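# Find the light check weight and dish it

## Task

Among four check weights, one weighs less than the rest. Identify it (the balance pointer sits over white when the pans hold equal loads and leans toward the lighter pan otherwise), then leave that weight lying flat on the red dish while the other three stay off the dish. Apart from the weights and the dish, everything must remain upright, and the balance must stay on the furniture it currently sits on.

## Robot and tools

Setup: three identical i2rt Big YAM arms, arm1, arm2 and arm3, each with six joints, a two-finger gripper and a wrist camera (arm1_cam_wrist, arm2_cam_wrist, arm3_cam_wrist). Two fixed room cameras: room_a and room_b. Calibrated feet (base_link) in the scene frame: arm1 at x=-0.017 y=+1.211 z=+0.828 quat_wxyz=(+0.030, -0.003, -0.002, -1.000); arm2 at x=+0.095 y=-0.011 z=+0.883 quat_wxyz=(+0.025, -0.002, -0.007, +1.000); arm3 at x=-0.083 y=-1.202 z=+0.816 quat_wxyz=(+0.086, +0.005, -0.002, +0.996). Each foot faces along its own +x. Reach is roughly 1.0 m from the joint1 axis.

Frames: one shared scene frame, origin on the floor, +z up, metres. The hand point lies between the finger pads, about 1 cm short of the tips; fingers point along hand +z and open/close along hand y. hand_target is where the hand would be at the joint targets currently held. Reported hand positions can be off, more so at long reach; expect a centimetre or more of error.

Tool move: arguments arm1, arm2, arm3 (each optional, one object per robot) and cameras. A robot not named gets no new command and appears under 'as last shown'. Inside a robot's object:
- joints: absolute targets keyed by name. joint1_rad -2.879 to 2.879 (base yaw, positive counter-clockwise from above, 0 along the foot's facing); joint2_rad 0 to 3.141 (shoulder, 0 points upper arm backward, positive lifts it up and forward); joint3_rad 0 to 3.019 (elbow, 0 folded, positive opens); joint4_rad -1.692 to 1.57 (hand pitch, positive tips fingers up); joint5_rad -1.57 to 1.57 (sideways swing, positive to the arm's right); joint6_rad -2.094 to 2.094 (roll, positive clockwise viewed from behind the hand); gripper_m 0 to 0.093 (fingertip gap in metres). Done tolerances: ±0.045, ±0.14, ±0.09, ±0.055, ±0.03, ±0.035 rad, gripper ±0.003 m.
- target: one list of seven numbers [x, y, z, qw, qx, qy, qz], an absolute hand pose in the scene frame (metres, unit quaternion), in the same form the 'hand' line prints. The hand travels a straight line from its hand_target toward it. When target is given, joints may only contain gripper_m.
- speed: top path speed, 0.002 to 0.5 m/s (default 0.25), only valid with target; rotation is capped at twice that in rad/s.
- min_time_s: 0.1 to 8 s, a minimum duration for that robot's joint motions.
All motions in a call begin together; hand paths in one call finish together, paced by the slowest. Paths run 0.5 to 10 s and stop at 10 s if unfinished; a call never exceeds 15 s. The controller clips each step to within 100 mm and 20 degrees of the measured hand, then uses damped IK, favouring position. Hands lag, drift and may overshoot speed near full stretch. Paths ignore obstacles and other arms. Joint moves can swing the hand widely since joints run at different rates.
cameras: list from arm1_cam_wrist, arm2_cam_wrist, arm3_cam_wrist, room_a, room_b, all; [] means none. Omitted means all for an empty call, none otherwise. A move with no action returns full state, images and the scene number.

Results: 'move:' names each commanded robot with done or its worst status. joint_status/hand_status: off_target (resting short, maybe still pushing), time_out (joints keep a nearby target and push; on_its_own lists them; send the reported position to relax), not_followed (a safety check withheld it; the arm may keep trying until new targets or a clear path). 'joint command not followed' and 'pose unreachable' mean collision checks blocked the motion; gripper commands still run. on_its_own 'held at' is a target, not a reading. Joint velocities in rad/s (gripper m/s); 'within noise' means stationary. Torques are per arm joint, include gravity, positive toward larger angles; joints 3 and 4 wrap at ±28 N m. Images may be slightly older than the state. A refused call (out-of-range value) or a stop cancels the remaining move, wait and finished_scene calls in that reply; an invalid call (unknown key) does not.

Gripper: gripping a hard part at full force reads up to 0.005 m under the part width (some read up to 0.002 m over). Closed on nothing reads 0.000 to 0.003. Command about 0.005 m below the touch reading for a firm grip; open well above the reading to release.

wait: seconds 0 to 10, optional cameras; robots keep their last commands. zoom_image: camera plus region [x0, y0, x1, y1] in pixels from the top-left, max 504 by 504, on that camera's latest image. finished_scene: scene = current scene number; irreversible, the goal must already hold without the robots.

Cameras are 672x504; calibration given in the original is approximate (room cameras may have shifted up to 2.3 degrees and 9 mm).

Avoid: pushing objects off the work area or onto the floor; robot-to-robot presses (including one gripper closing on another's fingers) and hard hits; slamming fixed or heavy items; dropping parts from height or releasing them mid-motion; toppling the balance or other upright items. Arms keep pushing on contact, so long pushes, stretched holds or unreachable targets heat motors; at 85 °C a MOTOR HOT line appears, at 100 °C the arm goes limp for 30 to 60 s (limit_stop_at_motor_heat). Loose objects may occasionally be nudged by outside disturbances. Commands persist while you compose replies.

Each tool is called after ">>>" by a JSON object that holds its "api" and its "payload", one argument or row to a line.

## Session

>>> {"api": "move", "payload": {

}}

Scene clock: 0.00 s.
Joint torques (N m): no reading
Heat: arm1: hottest joint2_rad 35 °C; arm2: hottest joint2_rad 29 °C; arm3: hottest joint2_rad 34 °C.
Joint velocities: within noise
arm1.joint_positions: joint1_rad=+0.776 joint2_rad=+0.602 joint3_rad=+1.507 joint4_rad=-1.261 joint5_rad=+0.098 joint6_rad=+0.607 gripper_m=+0.09396
arm1.joint_status: not commanded
arm1.hand: x=-0.1701 y=+1.0660 z=+1.4453 quat_wxyz=(-0.349, -0.815, -0.066, +0.458) (m; scene frame)
arm1.hand_target: x=-0.1672 y=+1.0692 z=+1.4585 quat_wxyz=(-0.357, -0.807, -0.065, +0.467) (m; scene frame)
arm1.hand_status: not commanded
arm2.joint_positions: joint1_rad=+0.021 joint2_rad=+0.603 joint3_rad=+1.379 joint4_rad=-1.633 joint5_rad=-0.031 joint6_rad=+0.148 gripper_m=+0.09396
arm2.joint_status: not commanded
arm2.hand: x=-0.0901 y=-0.0176 z=+1.3638 quat_wxyz=(+0.028, +0.934, -0.076, -0.347) (m; scene frame)
arm2.hand_target: x=-0.0886 y=-0.0177 z=+1.3731 quat_wxyz=(+0.029, +0.930, -0.075, -0.358) (m; scene frame)
arm2.hand_status: not commanded
arm3.joint_positions: joint1_rad=+0.525 joint2_rad=+0.628 joint3_rad=+1.422 joint4_rad=-1.611 joint5_rad=-0.278 joint6_rad=-0.485 gripper_m=+0.09396
arm3.joint_status: not commanded
arm3.hand: x=-0.2389 y=-1.3139 z=+1.3216 quat_wxyz=(+0.100, +0.819, +0.423, -0.375) (m; scene frame)
arm3.hand_target: x=-0.2372 y=-1.3133 z=+1.3293 quat_wxyz=(+0.099, +0.815, +0.422, -0.384) (m; scene frame)
arm3.hand_status: not commanded
pictures: arm1_cam_wrist, arm2_cam_wrist, arm3_cam_wrist, room_a, room_b
camera_calibration:
arm1_cam_wrist: T_world_to_cam=[[-0.426578, 0.750242, -0.505142, -0.142259], [0.876534, 0.205232, -0.435395, 0.562627], [-0.22298, -0.628504, -0.74516, 1.8366], [0, 0, 0, 1]] pos_world=[-0.144322, 1.14557, 1.54166]
arm2_cam_wrist: T_world_to_cam=[[0.114776, 0.987548, -0.107587, 0.175562], [0.988832, -0.123942, -0.0827592, 0.205023], [-0.0950631, -0.0968864, -0.990745, 1.46502], [0, 0, 0, 1]] pos_world=[-0.0836141, -0.00602373, 1.48732]
arm3_cam_wrist: T_world_to_cam=[[-0.763962, 0.629021, 0.143855, 0.455582], [0.608574, 0.776494, -0.163383, 1.38403], [-0.214474, -0.0372722, -0.976018, 1.31615], [0, 0, 0, 1]] pos_world=[-0.211956, -1.3122, 1.44517]

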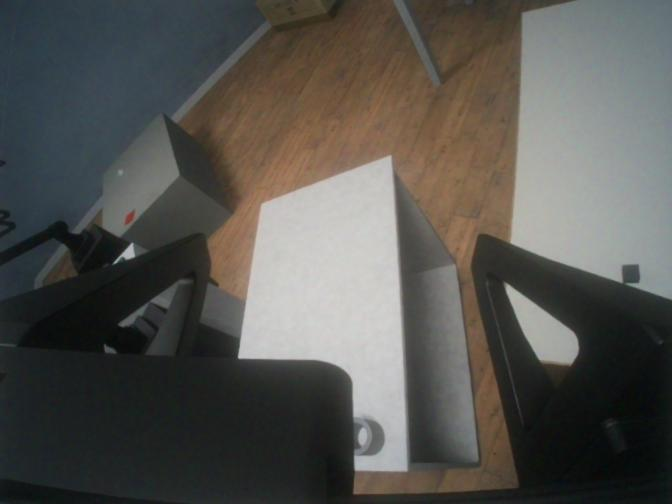

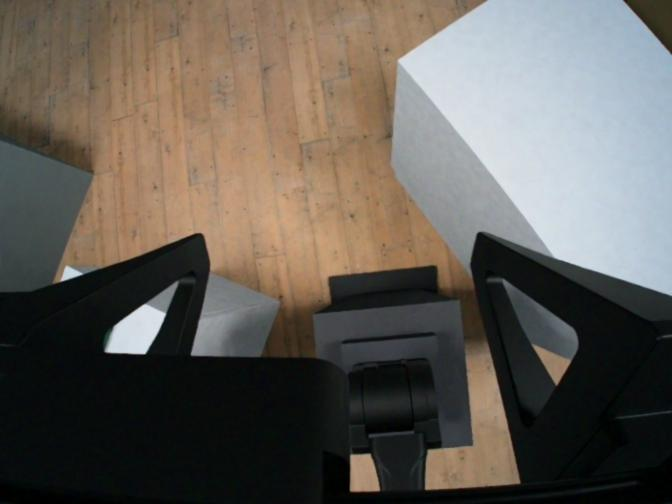

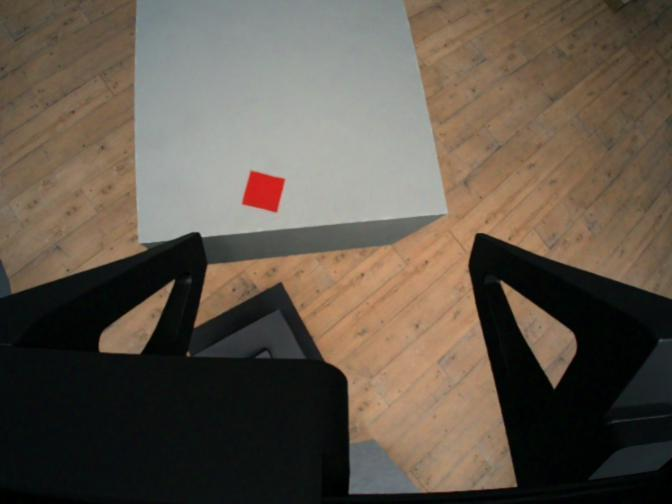

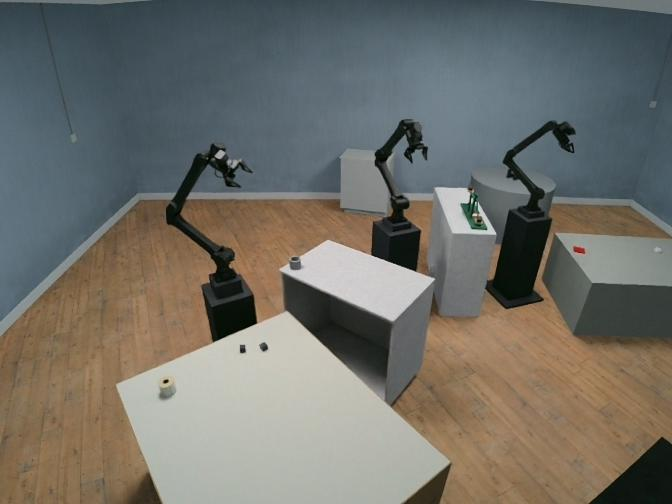

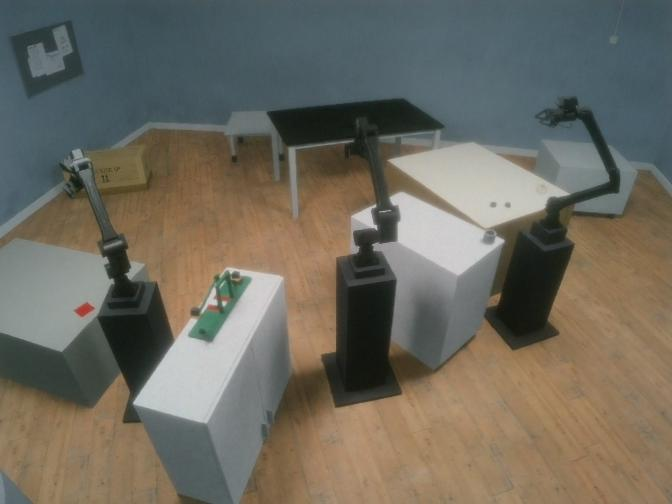

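>>> {"api": "zoom_image", "payload": {
  "camera": "room_a",
  "region": [430, 175, 510, 245]
}}

>>> {"api": "zoom_image", "payload": {
  "camera": "room_b",
  "region": [170, 250, 270, 350]
}}

>>> {"api": "zoom_image", "payload": {
  "camera": "room_b",
  "region": [470, 170, 570, 260]
}}

Scaled by 6.300 from the camera's 672x504 image, which has a finer 960x720 frame.

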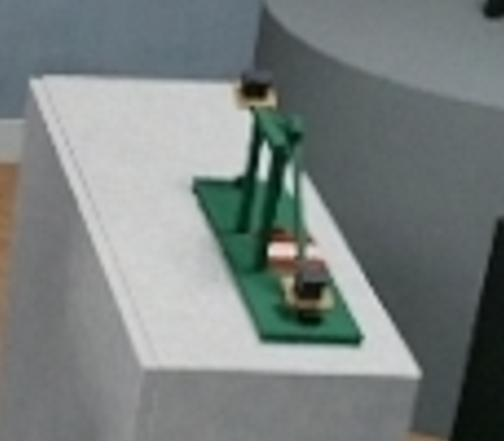

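Scaled by 5.040 from the camera's 672x504 image, which has a finer 960x720 frame.

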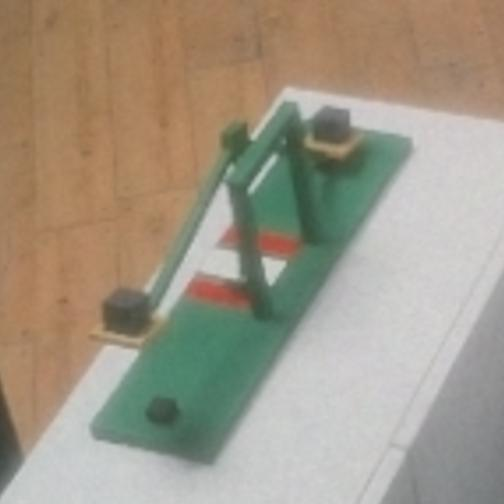

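Scaled by 5.040 from the camera's 672x504 image, which has a finer 960x720 frame.

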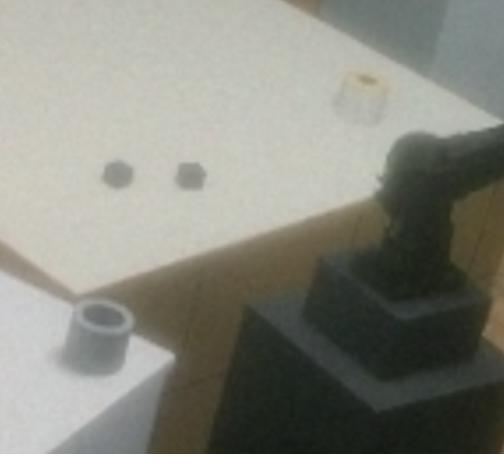

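>>> {"api": "move", "payload": {
  "arm3": {"joints":{"joint1_rad":-2.2,"joint4_rad":-1.45,"joint5_rad":0,"joint6_rad":0}},
  "cameras": ["arm3_cam_wrist"]
}}

>>> {"api": "zoom_image", "payload": {
  "camera": "arm3_cam_wrist",
  "region": [160, 60, 500, 330]
}}

Scene clock: 3.33 s.
Joint torques (N m): arm1=[-0.67 2.96 10 2.26 0.07 -0.12] | arm2=[1.44 2.55 10.73 1.81 -0.03 0.08] | arm3=[-1.73 0.97 8.05 2.37 0.1 0.03]
Heat: arm1: hottest joint2_rad 35 °C; arm2: hottest joint2_rad 29 °C; arm3: hottest joint2_rad 34 °C.
move: arm3 done
Joint velocities: within noise
arm1, arm2: as last shown
arm3.joint_positions: joint1_rad=-2.192 joint2_rad=+0.628 joint3_rad=+1.422 joint4_rad=-1.462 joint5_rad=-0.002 joint6_rad=-0.008 gripper_m=+0.09398
arm3.joint_status: all done
arm3.hand: x=+0.0769 y=-1.0518 z=+1.3425 quat_wxyz=(-0.401, +0.343, -0.833, -0.168) (m; scene frame)
arm3.hand_target: x=+0.0779 y=-1.0538 z=+1.3528 quat_wxyz=(-0.414, +0.333, -0.829, -0.173) (m; scene frame)
arm3.hand_status: not commanded
pictures: arm3_cam_wrist
camera_calibration:
arm3_cam_wrist: T_world_to_cam=[[0.701516, -0.712501, -0.0147559, -0.781784], [-0.687667, -0.67134, -0.276435, -0.279528], [0.187054, 0.204071, -0.960919, 1.61674], [0, 0, 0, 1]] pos_world=[0.0537953, -1.07461, 1.46475]

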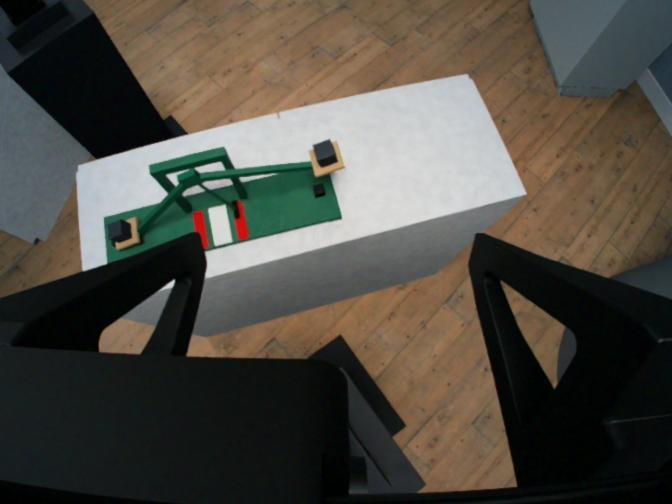

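Scaled by 1.482 from the camera's 672x504 image, which has a finer 960x720 frame.

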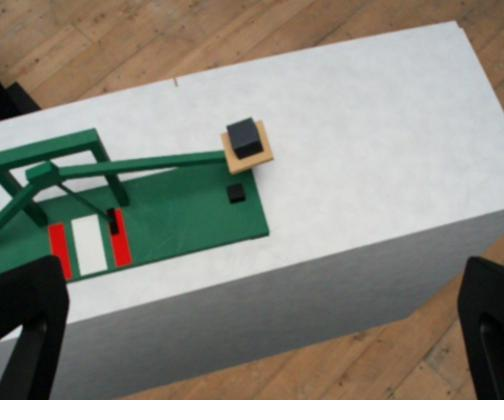

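>>> {"api": "move", "payload": {
  "arm3": {"target":[0.242,-0.820,1.09,0.1341,0.2646,0.9543,-0.0372],"speed":0.3},
  "cameras": ["arm3_cam_wrist"]
}}

>>> {"api": "zoom_image", "payload": {
  "camera": "arm3_cam_wrist",
  "region": [210, 0, 500, 240]
}}

Scene clock: 7.33 s.
Joint torques (N m): arm1=[-0.5 2.67 10.03 2.26 0.1 -0.12] | arm2=[1.38 2.32 10.76 1.72 -0.02 0.09] | arm3=[-1.44 -13.98 11.45 0.23 0.21 -0.01]
Heat: arm1: hottest joint2_rad 35 °C; arm2: hottest joint2_rad 29 °C; arm3: hottest joint2_rad 34 °C.
move: arm3 off_target
Joint velocities: within noise
arm1, arm2: as last shown
arm3.joint_positions: joint1_rad=-1.993 joint2_rad=+1.609 joint3_rad=+1.612 joint4_rad=-1.572 joint5_rad=+0.293 joint6_rad=+1.500 gripper_m=+0.09398
arm3.joint_status: not commanded
arm3.hand: x=+0.2333 y=-0.8282 z=+1.0824 quat_wxyz=(-0.133, -0.256, -0.956, +0.045) (m; scene frame)
arm3.hand_target: x=+0.2418 y=-0.8204 z=+1.0898 quat_wxyz=(-0.134, -0.265, -0.954, +0.037) (m; scene frame)
arm3.hand_status: off_target (0.014 m and 1.4 deg from the pose sent, 0.380 m and 82.6 deg at the start)
pictures: arm3_cam_wrist
camera_calibration:
arm3_cam_wrist: T_world_to_cam=[[-0.510942, -0.859489, 0.0147416, -0.60686], [-0.808335, 0.486226, 0.331931, 0.234526], [-0.292459, 0.157682, -0.943188, 1.34628], [0, 0, 0, 1]] pos_world=[0.273236, -0.847905, 1.20089]

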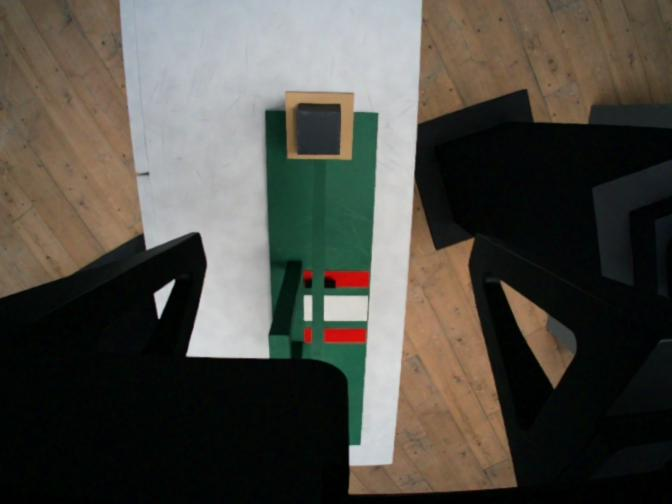

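Scaled by 1.738 from the camera's 672x504 image, which has a finer 960x720 frame.

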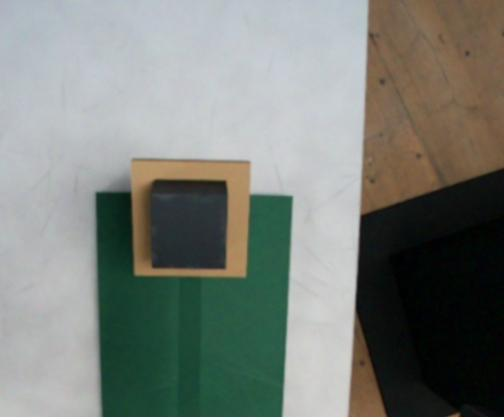

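>>> {"api": "move", "payload": {
  "arm3": {"target":[0.2677,-0.8205,1.0004,0.1341,0.2646,0.9543,-0.0372],"speed":0.2},
  "cameras": ["arm3_cam_wrist"]
}}

>>> {"api": "zoom_image", "payload": {
  "camera": "arm3_cam_wrist",
  "region": [230, 100, 440, 280]
}}

Scene clock: 9.00 s.
Joint torques (N m): arm1=[-0.38 2.67 10.09 2.26 0.09 -0.14] | arm2=[1.38 2.32 10.74 1.76 -0.03 0.09] | arm3=[-1.32 -14.86 8.16 0.91 0.22 -0.13]
Heat: arm1: hottest joint2_rad 35 °C; arm2: hottest joint2_rad 29 °C; arm3: hottest joint2_rad 34 °C.
move: arm3 off_target
Joint velocities: within noise
arm1, arm2: as last shown
arm3.joint_positions: joint1_rad=-2.038 joint2_rad=+1.665 joint3_rad=+1.492 joint4_rad=-1.357 joint5_rad=+0.291 joint6_rad=+1.473 gripper_m=+0.09398
arm3.joint_status: not commanded
arm3.hand: x=+0.2638 y=-0.8225 z=+1.0100 quat_wxyz=(-0.137, -0.267, -0.953, +0.032) (m; scene frame)
arm3.hand_target: x=+0.2676 y=-0.8207 z=+1.0005 quat_wxyz=(-0.134, -0.265, -0.954, +0.037) (m; scene frame)
arm3.hand_status: off_target (0.011 m and 0.7 deg from the pose sent, 0.089 m and 1.4 deg at the start)
pictures: arm3_cam_wrist
camera_calibration:
arm3_cam_wrist: T_world_to_cam=[[-0.527475, -0.849427, -0.0155964, -0.542019], [-0.804423, 0.493455, 0.330766, 0.28652], [-0.273266, 0.187017, -0.943584, 1.30548], [0, 0, 0, 1]] pos_world=[0.301325, -0.845938, 1.12861]

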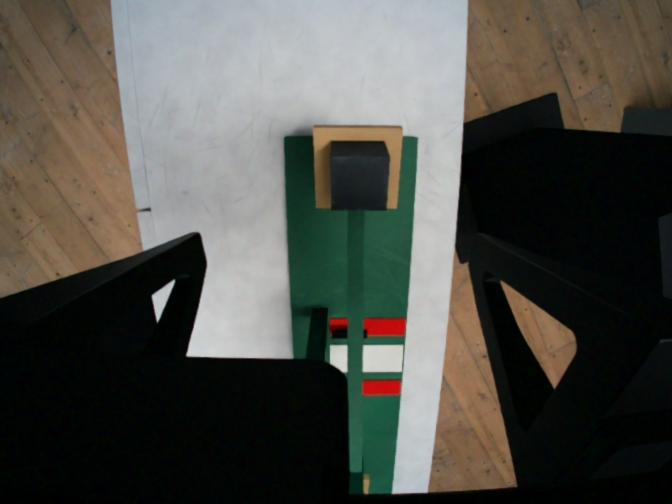

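Scaled by 2.400 from the camera's 672x504 image, which has a finer 960x720 frame.

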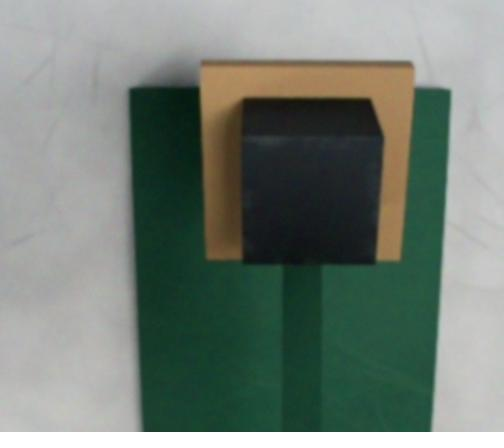

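>>> {"api": "move", "payload": {
  "arm3": {"target":[0.275,-0.831,0.948,0.1341,0.2646,0.9543,-0.0372],"speed":0.12},
  "cameras": ["arm3_cam_wrist"]
}}

>>> {"api": "zoom_image", "payload": {
  "camera": "arm3_cam_wrist",
  "region": [230, 130, 440, 310]
}}

Scene clock: 10.63 s.
Joint torques (N m): arm1=[-0.5 2.78 10.09 1.91 0.08 -0.12] | arm2=[1.55 2.2 10.71 1.81 -0.04 0.09] | arm3=[-1.44 -14.27 7.56 0.92 0.21 -0.12]
Heat: arm1: hottest joint2_rad 35 °C; arm2: hottest joint3_rad 30 °C; arm3: hottest joint2_rad 34 °C.
move: arm3 off_target
Joint velocities: within noise
arm1, arm2: as last shown
arm3.joint_positions: joint1_rad=-2.062 joint2_rad=+1.680 joint3_rad=+1.386 joint4_rad=-1.216 joint5_rad=+0.290 joint6_rad=+1.447 gripper_m=+0.09398
arm3.joint_status: not commanded
arm3.hand: x=+0.2724 y=-0.8308 z=+0.9637 quat_wxyz=(-0.140, -0.268, -0.953, +0.026) (m; scene frame)
arm3.hand_target: x=+0.2746 y=-0.8313 z=+0.9482 quat_wxyz=(-0.134, -0.265, -0.954, +0.037) (m; scene frame)
arm3.hand_status: off_target (0.016 m and 1.5 deg from the pose sent, 0.064 m and 0.7 deg at the start)
pictures: arm3_cam_wrist
camera_calibration:
arm3_cam_wrist: T_world_to_cam=[[-0.527012, -0.84936, -0.0290777, -0.532318], [-0.807427, 0.489731, 0.328977, 0.312277], [-0.26518, 0.196853, -0.94389, 1.27199], [0, 0, 0, 1]] pos_world=[0.308909, -0.855457, 1.08241]

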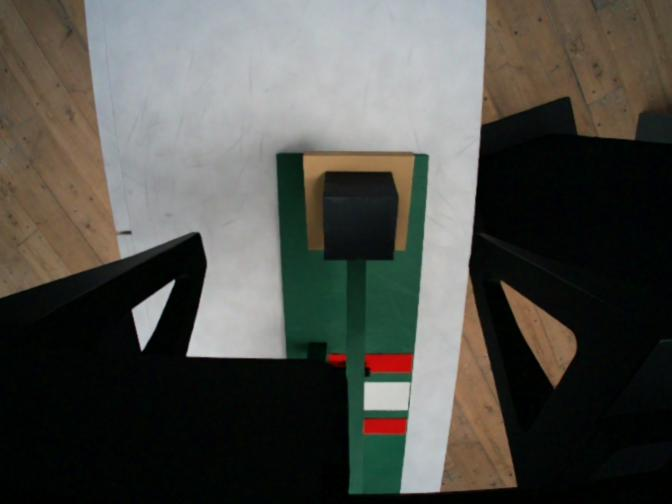

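Scaled by 2.400 from the camera's 672x504 image, which has a finer 960x720 frame.

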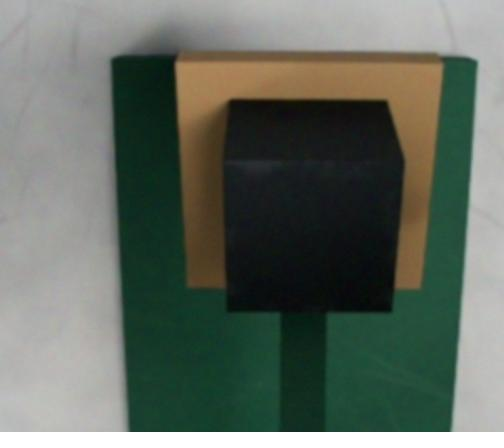

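>>> {"api": "move", "payload": {
  "arm3": {"target":[0.276,-0.843,0.9035,0.1341,0.2646,0.9543,-0.0372],"speed":0.1}
}}

>>> {"api": "move", "payload": {
  "arm3": {"joints":{"gripper_m":0.058}},
  "cameras": ["arm3_cam_wrist"]
}}

>>> {"api": "zoom_image", "payload": {
  "camera": "arm3_cam_wrist",
  "region": [230, 150, 460, 350]
}}

Scene clock: 12.27 s.
Joint torques (N m): arm1=[-0.32 2.84 10 2.22 0.1 -0.13] | arm2=[1.49 2.49 10.7 1.78 -0.04 0.08] | arm3=[-1.44 -14.21 7.32 0.9 0.22 -0.11]
Heat: arm1: hottest joint2_rad 35 °C; arm2: hottest joint3_rad 30 °C; arm3: hottest joint2_rad 34 °C.
move: arm3 off_target
Joint velocities: within noise
arm1, arm2: as last shown
arm3.joint_positions: joint1_rad=-2.079 joint2_rad=+1.702 joint3_rad=+1.290 joint4_rad=-1.093 joint5_rad=+0.290 joint6_rad=+1.428 gripper_m=+0.09398
arm3.joint_status: not commanded
arm3.hand: x=+0.2740 y=-0.8415 z=+0.9187 quat_wxyz=(-0.140, -0.268, -0.953, +0.026) (m; scene frame)
arm3.hand_target: x=+0.2757 y=-0.8433 z=+0.9038 quat_wxyz=(-0.134, -0.265, -0.954, +0.037) (m; scene frame)
arm3.hand_status: off_target (0.015 m and 1.5 deg from the pose sent, 0.062 m and 1.5 deg at the start)
pictures: none

Scene clock: 12.93 s.
Joint torques (N m): arm1=[-0.15 2.37 9.91 1.99 0.1 -0.2] | arm2=[1.55 2.26 10.74 1.78 -0.04 0.08] | arm3=[-1.49 -14.1 7.3 0.95 0.21 -0.12]
Heat: arm1: hottest joint2_rad 35 °C; arm2: hottest joint3_rad 30 °C; arm3: hottest joint2_rad 34 °C.
move: arm3 done
Joint velocities: within noise
arm1, arm2: as last shown
arm3.joint_positions: joint1_rad=-2.079 joint2_rad=+1.702 joint3_rad=+1.290 joint4_rad=-1.093 joint5_rad=+0.290 joint6_rad=+1.428 gripper_m=+0.05817
arm3.joint_status: all done
arm3.hand: x=+0.2740 y=-0.8415 z=+0.9187 quat_wxyz=(-0.140, -0.267, -0.953, +0.027) (m; scene frame)
arm3.hand_target: x=+0.2757 y=-0.8434 z=+0.9038 quat_wxyz=(-0.134, -0.265, -0.954, +0.037) (m; scene frame)
arm3.hand_status: not commanded
pictures: arm3_cam_wrist
camera_calibration:
arm3_cam_wrist: T_world_to_cam=[[-0.526074, -0.849969, -0.0282542, -0.543378], [-0.807912, 0.489117, 0.328698, 0.333456], [-0.265564, 0.195746, -0.944012, 1.2312], [0, 0, 0, 1]] pos_world=[0.310508, -0.865956, 1.03731]

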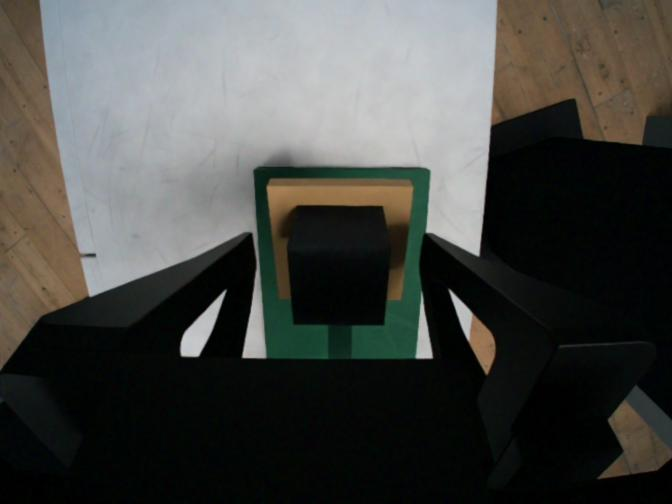

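Scaled by 2.191 from the camera's 672x504 image, which has a finer 960x720 frame.

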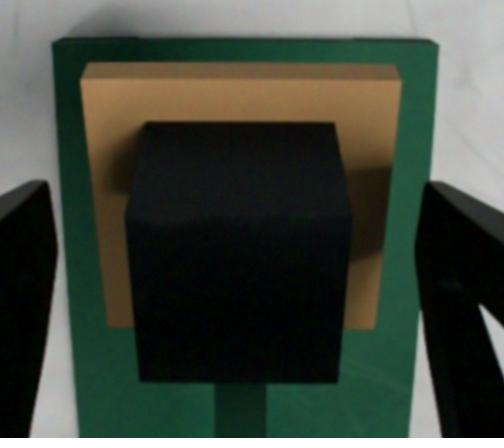

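>>> {"api": "move", "payload": {
  "arm3": {"joints":{"gripper_m":0.038}}
}}

>>> {"api": "move", "payload": {
  "arm3": {"joints":{"gripper_m":0.026}},
  "cameras": ["arm3_cam_wrist"]
}}

>>> {"api": "zoom_image", "payload": {
  "camera": "arm3_cam_wrist",
  "region": [230, 150, 460, 350]
}}

Scene clock: 13.87 s.
Joint torques (N m): arm1=[-0.5 3.19 9.95 2.1 0.11 -0.13] | arm2=[1.55 2.2 10.74 1.74 -0.01 0.09] | arm3=[-1.44 -14.21 7.32 0.92 0.22 -0.13]
Heat: arm1: hottest joint2_rad 35 °C; arm2: hottest joint3_rad 31 °C; arm3: hottest joint2_rad 34 °C.
move: arm3 done
Joint velocities: within noise
arm1, arm2: as last shown
arm3.joint_positions: joint1_rad=-2.079 joint2_rad=+1.702 joint3_rad=+1.290 joint4_rad=-1.093 joint5_rad=+0.290 joint6_rad=+1.428 gripper_m=+0.03818
arm3.joint_status: all done
arm3.hand: x=+0.2740 y=-0.8415 z=+0.9187 quat_wxyz=(-0.140, -0.267, -0.953, +0.027) (m; scene frame)
arm3.hand_target: x=+0.2757 y=-0.8434 z=+0.9038 quat_wxyz=(-0.134, -0.265, -0.954, +0.037) (m; scene frame)
arm3.hand_status: not commanded
pictures: none

Scene clock: 14.33 s.
Joint torques (N m): arm1=[-0.09 2.49 10.13 2.17 0.09 -0.14] | arm2=[1.61 2.26 10.71 1.76 -0.02 0.09] | arm3=[-1.55 -14.1 7.31 0.94 0.21 -0.13]
Heat: arm1: hottest joint2_rad 35 °C; arm2: hottest joint3_rad 31 °C; arm3: hottest joint2_rad 34 °C.
move: arm3 off_target
Joint velocities: within noise
arm1.joint_positions: joint1_rad=+0.776 joint2_rad=+0.602 joint3_rad=+1.507 joint4_rad=-1.261 joint5_rad=+0.098 joint6_rad=+0.607 gripper_m=+0.09396
arm1.joint_status: not commanded
arm1.hand: x=-0.1701 y=+1.0660 z=+1.4453 quat_wxyz=(-0.349, -0.815, -0.066, +0.458) (m; scene frame)
arm1.hand_target: x=-0.1672 y=+1.0692 z=+1.4585 quat_wxyz=(-0.357, -0.807, -0.065, +0.467) (m; scene frame)
arm1.hand_status: not commanded
arm2.joint_positions: joint1_rad=+0.021 joint2_rad=+0.603 joint3_rad=+1.379 joint4_rad=-1.633 joint5_rad=-0.031 joint6_rad=+0.148 gripper_m=+0.09396
arm2.joint_status: not commanded
arm2.hand: x=-0.0901 y=-0.0176 z=+1.3638 quat_wxyz=(+0.028, +0.934, -0.076, -0.347) (m; scene frame)
arm2.hand_target: x=-0.0886 y=-0.0177 z=+1.3731 quat_wxyz=(+0.029, +0.930, -0.075, -0.358) (m; scene frame)
arm2.hand_status: not commanded
arm3.joint_positions: joint1_rad=-2.079 joint2_rad=+1.702 joint3_rad=+1.290 joint4_rad=-1.093 joint5_rad=+0.290 joint6_rad=+1.427 gripper_m=+0.02997
arm3.joint_status: gripper_m off_target (ended at +0.03000, target +0.02600)
arm3.hand: x=+0.2740 y=-0.8415 z=+0.9187 quat_wxyz=(-0.140, -0.267, -0.953, +0.027) (m; scene frame)
arm3.hand_target: x=+0.2757 y=-0.8434 z=+0.9038 quat_wxyz=(-0.134, -0.265, -0.954, +0.037) (m; scene frame)
arm3.hand_status: not commanded
pictures: arm3_cam_wrist
camera_calibration:
arm3_cam_wrist: T_world_to_cam=[[-0.525437, -0.850367, -0.0281378, -0.543988], [-0.808259, 0.488542, 0.328701, 0.333143], [-0.26577, 0.195454, -0.944015, 1.23104], [0, 0, 0, 1]] pos_world=[0.310608, -0.865956, 1.03731]

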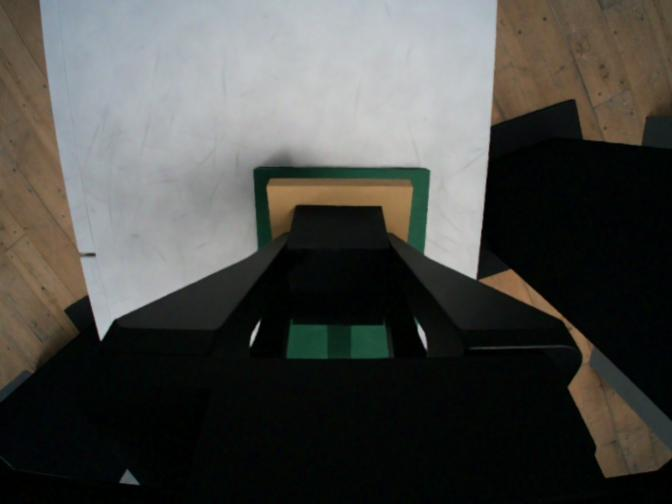

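Scaled by 2.191 from the camera's 672x504 image, which has a finer 960x720 frame.

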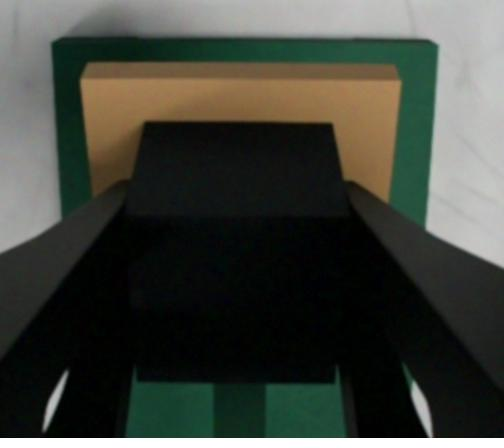

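>>> {"api": "move", "payload": {
  "arm3": {"target":[0.255,-0.835,1.10,0.1341,0.2646,0.9543,-0.0372],"speed":0.15},
  "cameras": ["arm3_cam_wrist","room_b"]
}}

>>> {"api": "zoom_image", "payload": {
  "camera": "room_b",
  "region": [150, 230, 270, 350]
}}

Scene clock: 16.63 s.
Joint torques (N m): arm1=[-0.56 2.84 9.95 2.19 0.06 -0.14] | arm2=[1.38 2.26 10.73 1.8 -0.03 0.08] | arm3=[-0.38 -16.44 11.85 0.17 0.31 0.06]
Heat: arm1: hottest joint3_rad 36 °C; arm2: hottest joint3_rad 31 °C; arm3: hottest joint2_rad 35 °C.
move: arm3 off_target
Joint velocities: within noise
arm1, arm2: as last shown
arm3.joint_positions: joint1_rad=-2.045 joint2_rad=+1.625 joint3_rad=+1.613 joint4_rad=-1.584 joint5_rad=+0.288 joint6_rad=+1.460 gripper_m=+0.02997
arm3.joint_status: not commanded
arm3.hand: x=+0.2517 y=-0.8451 z=+1.0751 quat_wxyz=(-0.124, -0.260, -0.956, +0.063) (m; scene frame)
arm3.hand_target: x=+0.2543 y=-0.8360 z=+1.0998 quat_wxyz=(-0.134, -0.265, -0.954, +0.037) (m; scene frame)
arm3.hand_status: off_target (0.027 m and 3.2 deg from the pose sent, 0.182 m and 1.4 deg at the start)
pictures: arm3_cam_wrist, room_b
camera_calibration:
arm3_cam_wrist: T_world_to_cam=[[-0.521603, -0.851587, 0.0522525, -0.642748], [-0.792987, 0.506486, 0.338592, 0.266162], [-0.314805, 0.135175, -0.939481, 1.33], [0, 0, 0, 1]] pos_world=[0.294496, -0.861946, 1.19298]

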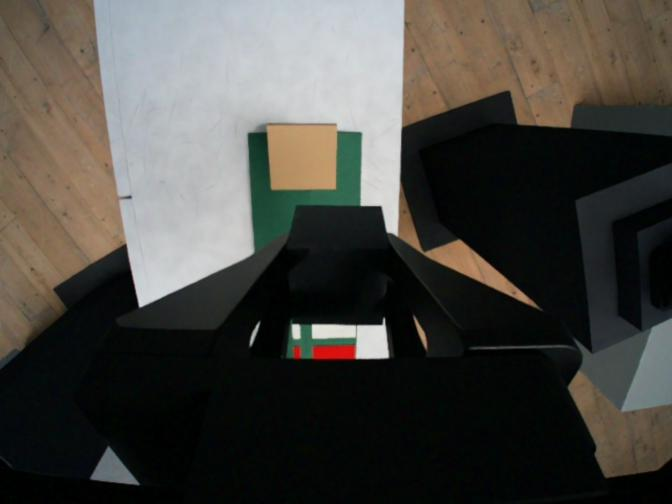

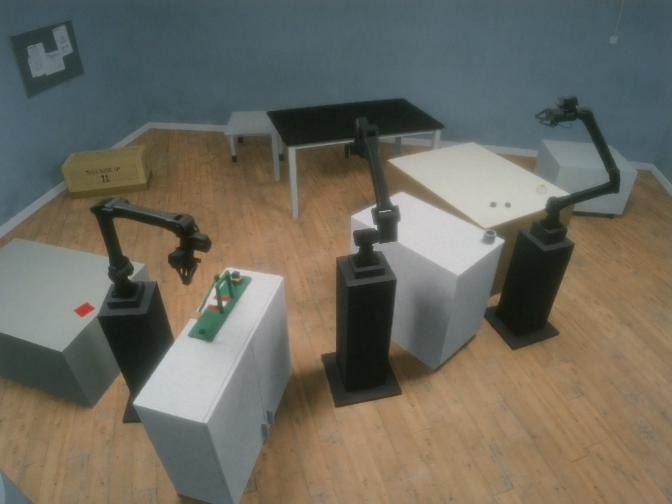

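Scaled by 4.200 from the camera's 672x504 image, which has a finer 960x720 frame.

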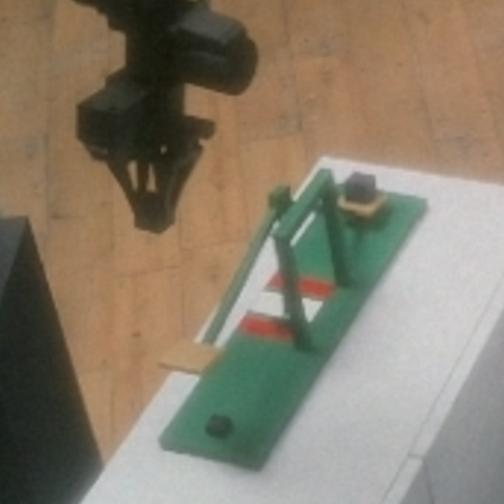

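>>> {"api": "move", "payload": {
  "arm3": {"joints":{"joint1_rad":-1.9,"joint2_rad":1.2,"joint3_rad":1.7,"joint4_rad":-1.6,"joint5_rad":0,"joint6_rad":0.7},"min_time_s":1.5}
}}

>>> {"api": "move", "payload": {
  "arm3": {"joints":{"joint1_rad":1.1,"joint4_rad":-1.6,"joint6_rad":0},"min_time_s":3},
  "cameras": ["arm3_cam_wrist"]
}}

Scene clock: 19.17 s.
Joint torques (N m): arm1=[-0.21 2.78 9.98 2.13 0.07 -0.13] | arm2=[1.49 2.26 10.74 1.8 -0.02 0.09] | arm3=[-0.56 -8.59 11.1 1.03 -0.05 -0.15]
Heat: arm1: hottest joint3_rad 36 °C; arm2: hottest joint3_rad 32 °C; arm3: hottest joint2_rad 35 °C.
move: arm3 done
Joint velocities: within noise
arm1, arm2: as last shown
arm3.joint_positions: joint1_rad=-1.906 joint2_rad=+1.200 joint3_rad=+1.658 joint4_rad=-1.594 joint5_rad=+0.003 joint6_rad=+0.709 gripper_m=+0.02997
arm3.joint_status: all done
arm3.hand: x=+0.1136 y=-0.8596 z=+1.2685 quat_wxyz=(-0.134, +0.171, -0.961, -0.170) (m; scene frame)
arm3.hand_target: x=+0.1114 y=-0.8574 z=+1.2868 quat_wxyz=(-0.144, +0.178, -0.956, -0.184) (m; scene frame)
arm3.hand_status: not commanded
pictures: none

Scene clock: 22.83 s.
Joint torques (N m): arm1=[-0.03 2.96 9.94 2.15 0.1 -0.13] | arm2=[1.44 2.32 10.73 1.77 -0.05 0.09] | arm3=[-0.79 -8.41 11.08 1.06 0.04 -0.13]
Heat: arm1: hottest joint3_rad 37 °C; arm2: hottest joint3_rad 32 °C; arm3: hottest joint2_rad 35 °C.
move: arm3 done
Joint velocities: within noise
arm1, arm2: as last shown
arm3.joint_positions: joint1_rad=+1.094 joint2_rad=+1.200 joint3_rad=+1.658 joint4_rad=-1.594 joint5_rad=+0.000 joint6_rad=+0.009 gripper_m=+0.02997
arm3.joint_status: all done
arm3.hand: x=-0.3180 y=-1.5184 z=+1.2688 quat_wxyz=(+0.092, +0.876, +0.431, -0.196) (m; scene frame)
arm3.hand_target: x=-0.3164 y=-1.5206 z=+1.2870 quat_wxyz=(+0.100, +0.869, +0.436, -0.211) (m; scene frame)
arm3.hand_status: not commanded
pictures: arm3_cam_wrist
camera_calibration:
arm3_cam_wrist: T_world_to_cam=[[-0.785569, 0.618772, 0.00157464, 0.689468], [0.608568, 0.772149, 0.182839, 1.13641], [0.11192, 0.144591, -0.983142, 1.62904], [0, 0, 0, 1]] pos_world=[-0.332282, -1.53965, 1.39271]

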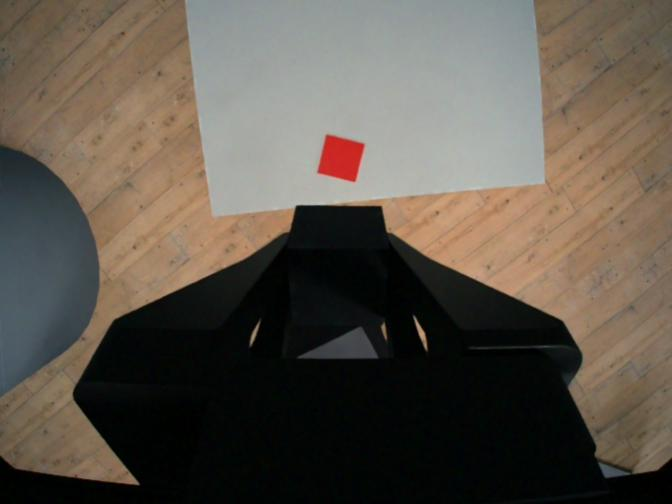

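>>> {"api": "move", "payload": {
  "arm3": {"target":[-0.368,-1.573,0.70,0.0077,0.8968,0.4422,-0.0157],"speed":0.3},
  "cameras": ["arm3_cam_wrist"]
}}

>>> {"api": "zoom_image", "payload": {
  "camera": "arm3_cam_wrist",
  "region": [200, 50, 500, 300]
}}

Scene clock: 26.10 s.
Joint torques (N m): arm1=[-0.67 3.31 9.98 2.15 0.11 -0.12] | arm2=[1.49 2.2 10.74 1.81 -0.03 0.08] | arm3=[-1.79 -15.85 6.75 0.84 -0.08 -0.13]
Heat: arm1: hottest joint3_rad 37 °C; arm2: hottest joint3_rad 33 °C; arm3: hottest joint2_rad 35 °C.
move: arm3 off_target
Joint velocities: within noise
arm1, arm2: as last shown
arm3.joint_positions: joint1_rad=+1.094 joint2_rad=+1.993 joint3_rad=+1.009 joint4_rad=-0.577 joint5_rad=-0.008 joint6_rad=+0.009 gripper_m=+0.02997
arm3.joint_status: not commanded
arm3.hand: x=-0.3571 y=-1.5622 z=+0.6988 quat_wxyz=(+0.001, +0.898, +0.441, -0.005) (m; scene frame)
arm3.hand_target: x=-0.3680 y=-1.5728 z=+0.7004 quat_wxyz=(+0.008, +0.897, +0.442, -0.016) (m; scene frame)
arm3.hand_status: off_target (0.015 m and 1.4 deg from the pose sent, 0.574 m and 23.0 deg at the start)
pictures: arm3_cam_wrist
camera_calibration:
arm3_cam_wrist: T_world_to_cam=[[-0.784565, 0.620043, 0.00198251, 0.688828], [0.509374, 0.642701, 0.572252, 0.788583], [0.353547, 0.449979, -0.820075, 1.52883], [0, 0, 0, 1]] pos_world=[-0.401767, -1.62187, 0.801122]

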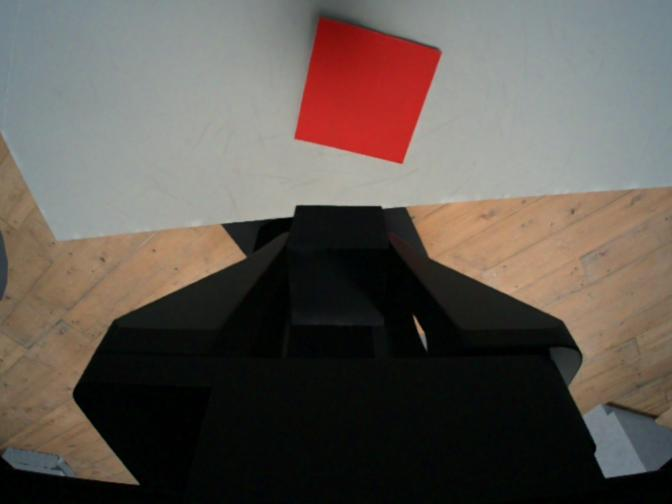

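Scaled by 1.680 from the camera's 672x504 image, which has a finer 960x720 frame.

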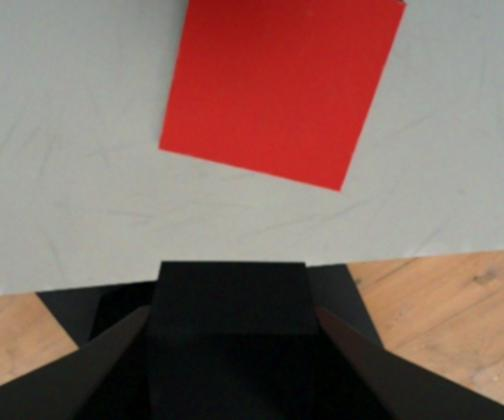

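>>> {"api": "move", "payload": {
  "arm3": {"target":[-0.390,-1.5735,0.592,0.0077,0.8968,0.4422,-0.0157],"speed":0.15},
  "cameras": ["arm3_cam_wrist"]
}}

Scene clock: 28.40 s.
Joint torques (N m): arm1=[-0.5 3.31 9.99 2.14 0.09 -0.15] | arm2=[1.55 2.32 10.77 1.77 -0.02 0.09] | arm3=[-1.96 -16.5 5.3 0.91 -0.08 -0.14]
Heat: arm1: hottest joint3_rad 37 °C; arm2: hottest joint3_rad 33 °C; arm3: hottest joint2_rad 35 °C.
move: arm3 off_target
Joint velocities: within noise
arm1, arm2: as last shown
arm3.joint_positions: joint1_rad=+1.061 joint2_rad=+2.257 joint3_rad=+1.098 joint4_rad=-0.387 joint5_rad=-0.009 joint6_rad=-0.024 gripper_m=+0.02997
arm3.joint_status: not commanded
arm3.hand: x=-0.3825 y=-1.5686 z=+0.5993 quat_wxyz=(+0.005, +0.897, +0.441, -0.012) (m; scene frame)
arm3.hand_target: x=-0.3898 y=-1.5732 z=+0.5922 quat_wxyz=(+0.008, +0.897, +0.442, -0.016) (m; scene frame)
arm3.hand_status: off_target (0.012 m and 0.5 deg from the pose sent, 0.112 m and 1.4 deg at the start)
pictures: arm3_cam_wrist
camera_calibration:
arm3_cam_wrist: T_world_to_cam=[[-0.784919, 0.619597, 0.00140061, 0.672635], [0.514165, 0.650089, 0.559481, 0.883623], [0.345742, 0.439867, -0.828842, 1.44554], [0, 0, 0, 1]] pos_world=[-0.426148, -1.62704, 0.702813]

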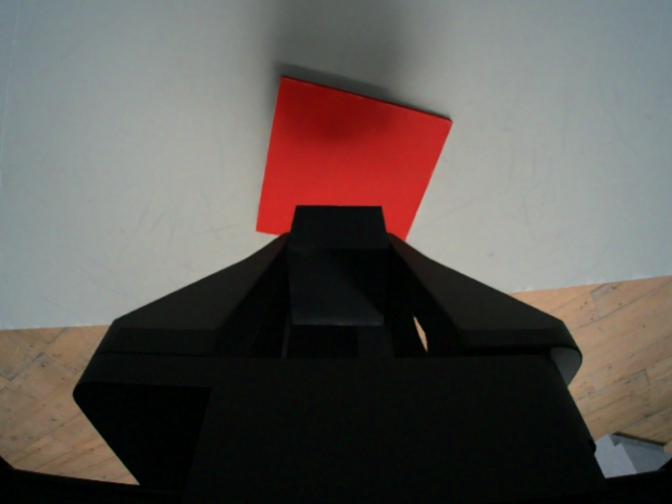

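>>> {"api": "move", "payload": {
  "arm3": {"target":[-0.385,-1.565,0.532,0.0077,0.8968,0.4422,-0.0157],"speed":0.1},
  "cameras": ["arm3_cam_wrist"]
}}

Scene clock: 30.40 s.
Joint torques (N m): arm1=[-0.44 3.14 9.98 2.13 0.08 -0.14] | arm2=[1.49 2.32 10.7 1.74 -0.03 0.08] | arm3=[-2.02 -16.91 4.12 0.94 -0.09 -0.13]
Heat: arm1: hottest joint3_rad 38 °C; arm2: hottest joint3_rad 34 °C; arm3: hottest joint2_rad 35 °C.
move: arm3 done
Joint velocities: within noise
arm1, arm2: as last shown
arm3.joint_positions: joint1_rad=+1.060 joint2_rad=+2.400 joint3_rad=+1.130 joint4_rad=-0.272 joint5_rad=-0.009 joint6_rad=-0.026 gripper_m=+0.02997
arm3.joint_status: not commanded
arm3.hand: x=-0.3796 y=-1.5635 z=+0.5406 quat_wxyz=(+0.006, +0.897, +0.442, -0.014) (m; scene frame)
arm3.hand_target: x=-0.3849 y=-1.5647 z=+0.5323 quat_wxyz=(+0.008, +0.897, +0.442, -0.016) (m; scene frame)
arm3.hand_status: done (0.010 m and 0.3 deg from the pose sent, 0.067 m and 0.5 deg at the start)
pictures: arm3_cam_wrist
camera_calibration:
arm3_cam_wrist: T_world_to_cam=[[-0.78563, 0.618695, 0.00149656, 0.670056], [0.515027, 0.652647, 0.555697, 0.918085], [0.34283, 0.437343, -0.831384, 1.38996], [0, 0, 0, 1]] pos_world=[-0.422943, -1.62163, 0.64441]

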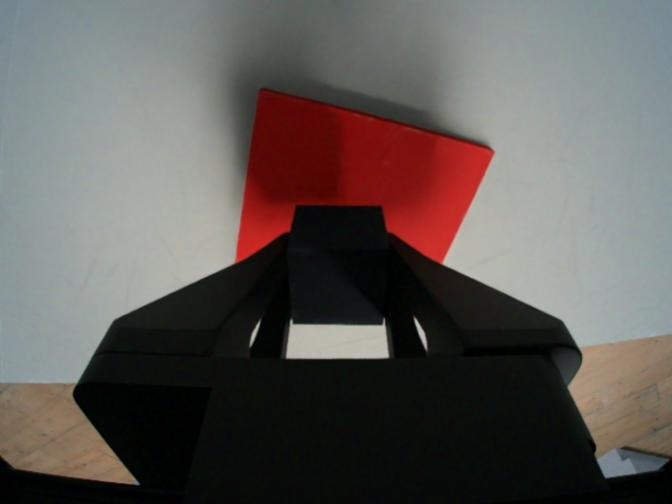

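>>> {"api": "move", "payload": {
  "arm3": {"target":[-0.384,-1.560,0.517,0.0077,0.8968,0.4422,-0.0157],"speed":0.06}
}}

>>> {"api": "move", "payload": {
  "arm3": {"target":[-0.384,-1.560,0.511,0.0077,0.8968,0.4422,-0.0157],"speed":0.04},
  "cameras": ["arm3_cam_wrist","room_a","room_b"]
}}

>>> {"api": "zoom_image", "payload": {
  "camera": "room_a",
  "region": [545, 220, 605, 265]
}}

>>> {"api": "zoom_image", "payload": {
  "camera": "room_b",
  "region": [60, 270, 120, 330]
}}

Scene clock: 32.10 s.
Joint torques (N m): arm1=[-0.38 3.14 9.88 2.14 0.1 -0.15] | arm2=[1.49 2.37 10.77 1.8 -0.03 0.09] | arm3=[-1.96 -16.67 3.89 0.99 -0.08 -0.13]
Heat: arm1: hottest joint3_rad 38 °C; arm2: hottest joint3_rad 34 °C; arm3: hottest joint2_rad 36 °C.
move: arm3 off_target
Joint velocities: within noise
arm1, arm2: as last shown
arm3.joint_positions: joint1_rad=+1.055 joint2_rad=+2.432 joint3_rad=+1.136 joint4_rad=-0.243 joint5_rad=-0.009 joint6_rad=-0.031 gripper_m=+0.02997
arm3.joint_status: not commanded
arm3.hand: x=-0.3797 y=-1.5598 z=+0.5271 quat_wxyz=(+0.006, +0.897, +0.442, -0.015) (m; scene frame)
arm3.hand_target: x=-0.3839 y=-1.5599 z=+0.5173 quat_wxyz=(+0.008, +0.897, +0.442, -0.016) (m; scene frame)
arm3.hand_status: off_target (0.011 m and 0.2 deg from the pose sent, 0.024 m and 0.3 deg at the start)
pictures: none

Scene clock: 33.07 s.
Joint torques (N m): arm1=[-0.38 2.96 10.02 2.1 0.11 -0.15] | arm2=[1.44 2.2 10.71 1.76 -0.04 0.07] | arm3=[-2.02 -16.44 3.96 0.98 -0.08 -0.12]
Heat: arm1: hottest joint3_rad 38 °C; arm2: hottest joint3_rad 34 °C; arm3: hottest joint2_rad 36 °C.
move: arm3 off_target
Joint velocities: within noise
arm1.joint_positions: joint1_rad=+0.776 joint2_rad=+0.602 joint3_rad=+1.507 joint4_rad=-1.261 joint5_rad=+0.098 joint6_rad=+0.607 gripper_m=+0.09396
arm1.joint_status: not commanded
arm1.hand: x=-0.1701 y=+1.0660 z=+1.4453 quat_wxyz=(-0.349, -0.815, -0.066, +0.458) (m; scene frame)
arm1.hand_target: x=-0.1672 y=+1.0692 z=+1.4585 quat_wxyz=(-0.357, -0.807, -0.065, +0.467) (m; scene frame)
arm1.hand_status: not commanded
arm2.joint_positions: joint1_rad=+0.021 joint2_rad=+0.603 joint3_rad=+1.379 joint4_rad=-1.633 joint5_rad=-0.031 joint6_rad=+0.148 gripper_m=+0.09396
arm2.joint_status: not commanded
arm2.hand: x=-0.0901 y=-0.0176 z=+1.3638 quat_wxyz=(+0.028, +0.934, -0.076, -0.347) (m; scene frame)
arm2.hand_target: x=-0.0886 y=-0.0177 z=+1.3731 quat_wxyz=(+0.029, +0.930, -0.075, -0.358) (m; scene frame)
arm2.hand_status: not commanded
arm3.joint_positions: joint1_rad=+1.055 joint2_rad=+2.442 joint3_rad=+1.142 joint4_rad=-0.234 joint5_rad=-0.009 joint6_rad=-0.031 gripper_m=+0.02997
arm3.joint_status: not commanded
arm3.hand: x=-0.3807 y=-1.5610 z=+0.5233 quat_wxyz=(+0.007, +0.897, +0.442, -0.017) (m; scene frame)
arm3.hand_target: x=-0.3837 y=-1.5598 z=+0.5113 quat_wxyz=(+0.008, +0.897, +0.442, -0.016) (m; scene frame)
arm3.hand_status: off_target (0.013 m and 0.2 deg from the pose sent, 0.017 m and 0.2 deg at the start)
pictures: arm3_cam_wrist, room_a, room_b
camera_calibration:
arm3_cam_wrist: T_world_to_cam=[[-0.785693, 0.618615, 0.00143459, 0.667574], [0.517189, 0.655598, 0.550187, 0.934903], [0.339413, 0.43302, -0.83504, 1.3686], [0, 0, 0, 1]] pos_world=[-0.423535, -1.61852, 0.627506]

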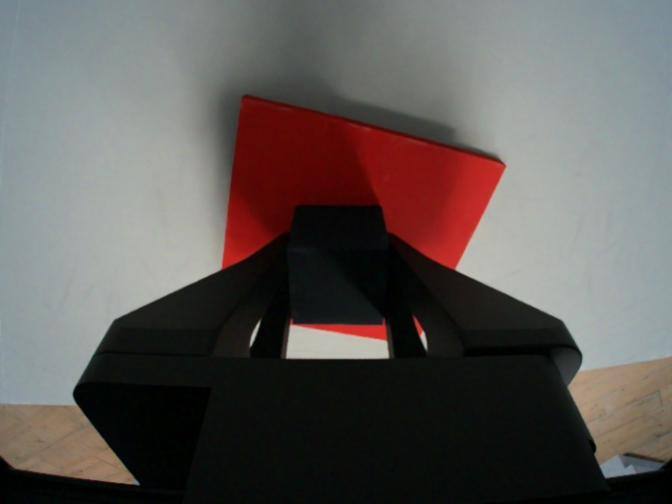

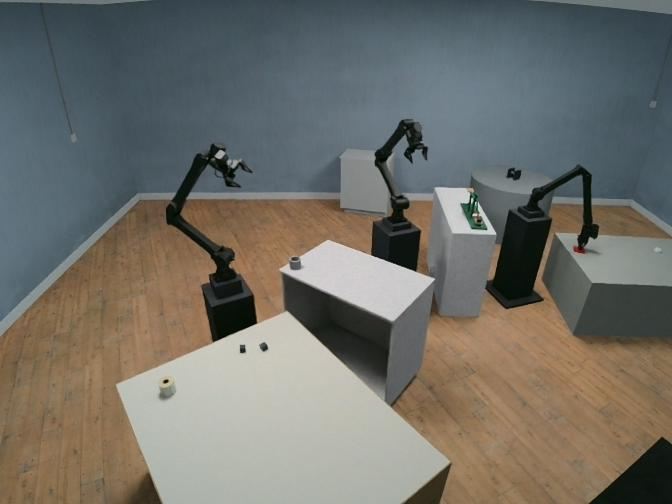

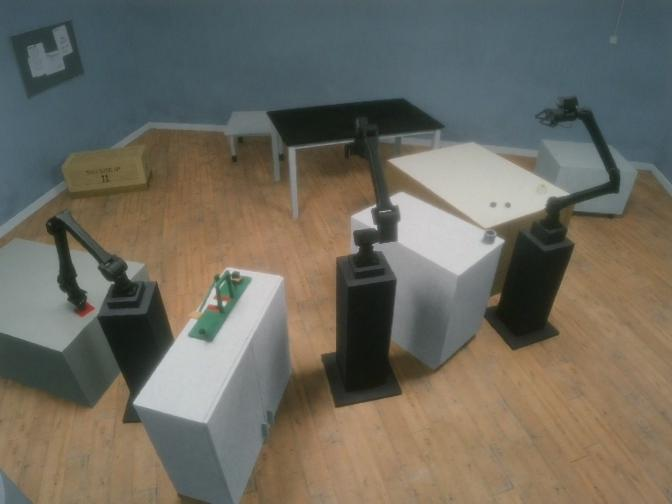

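Scaled by 8.400 from the camera's 672x504 image, which has a finer 960x720 frame.

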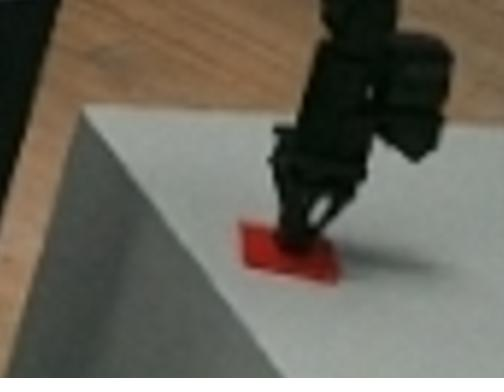

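Scaled by 8.400 from the camera's 672x504 image, which has a finer 960x720 frame.

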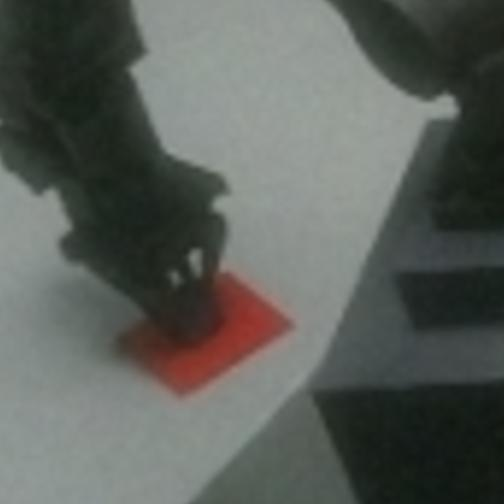

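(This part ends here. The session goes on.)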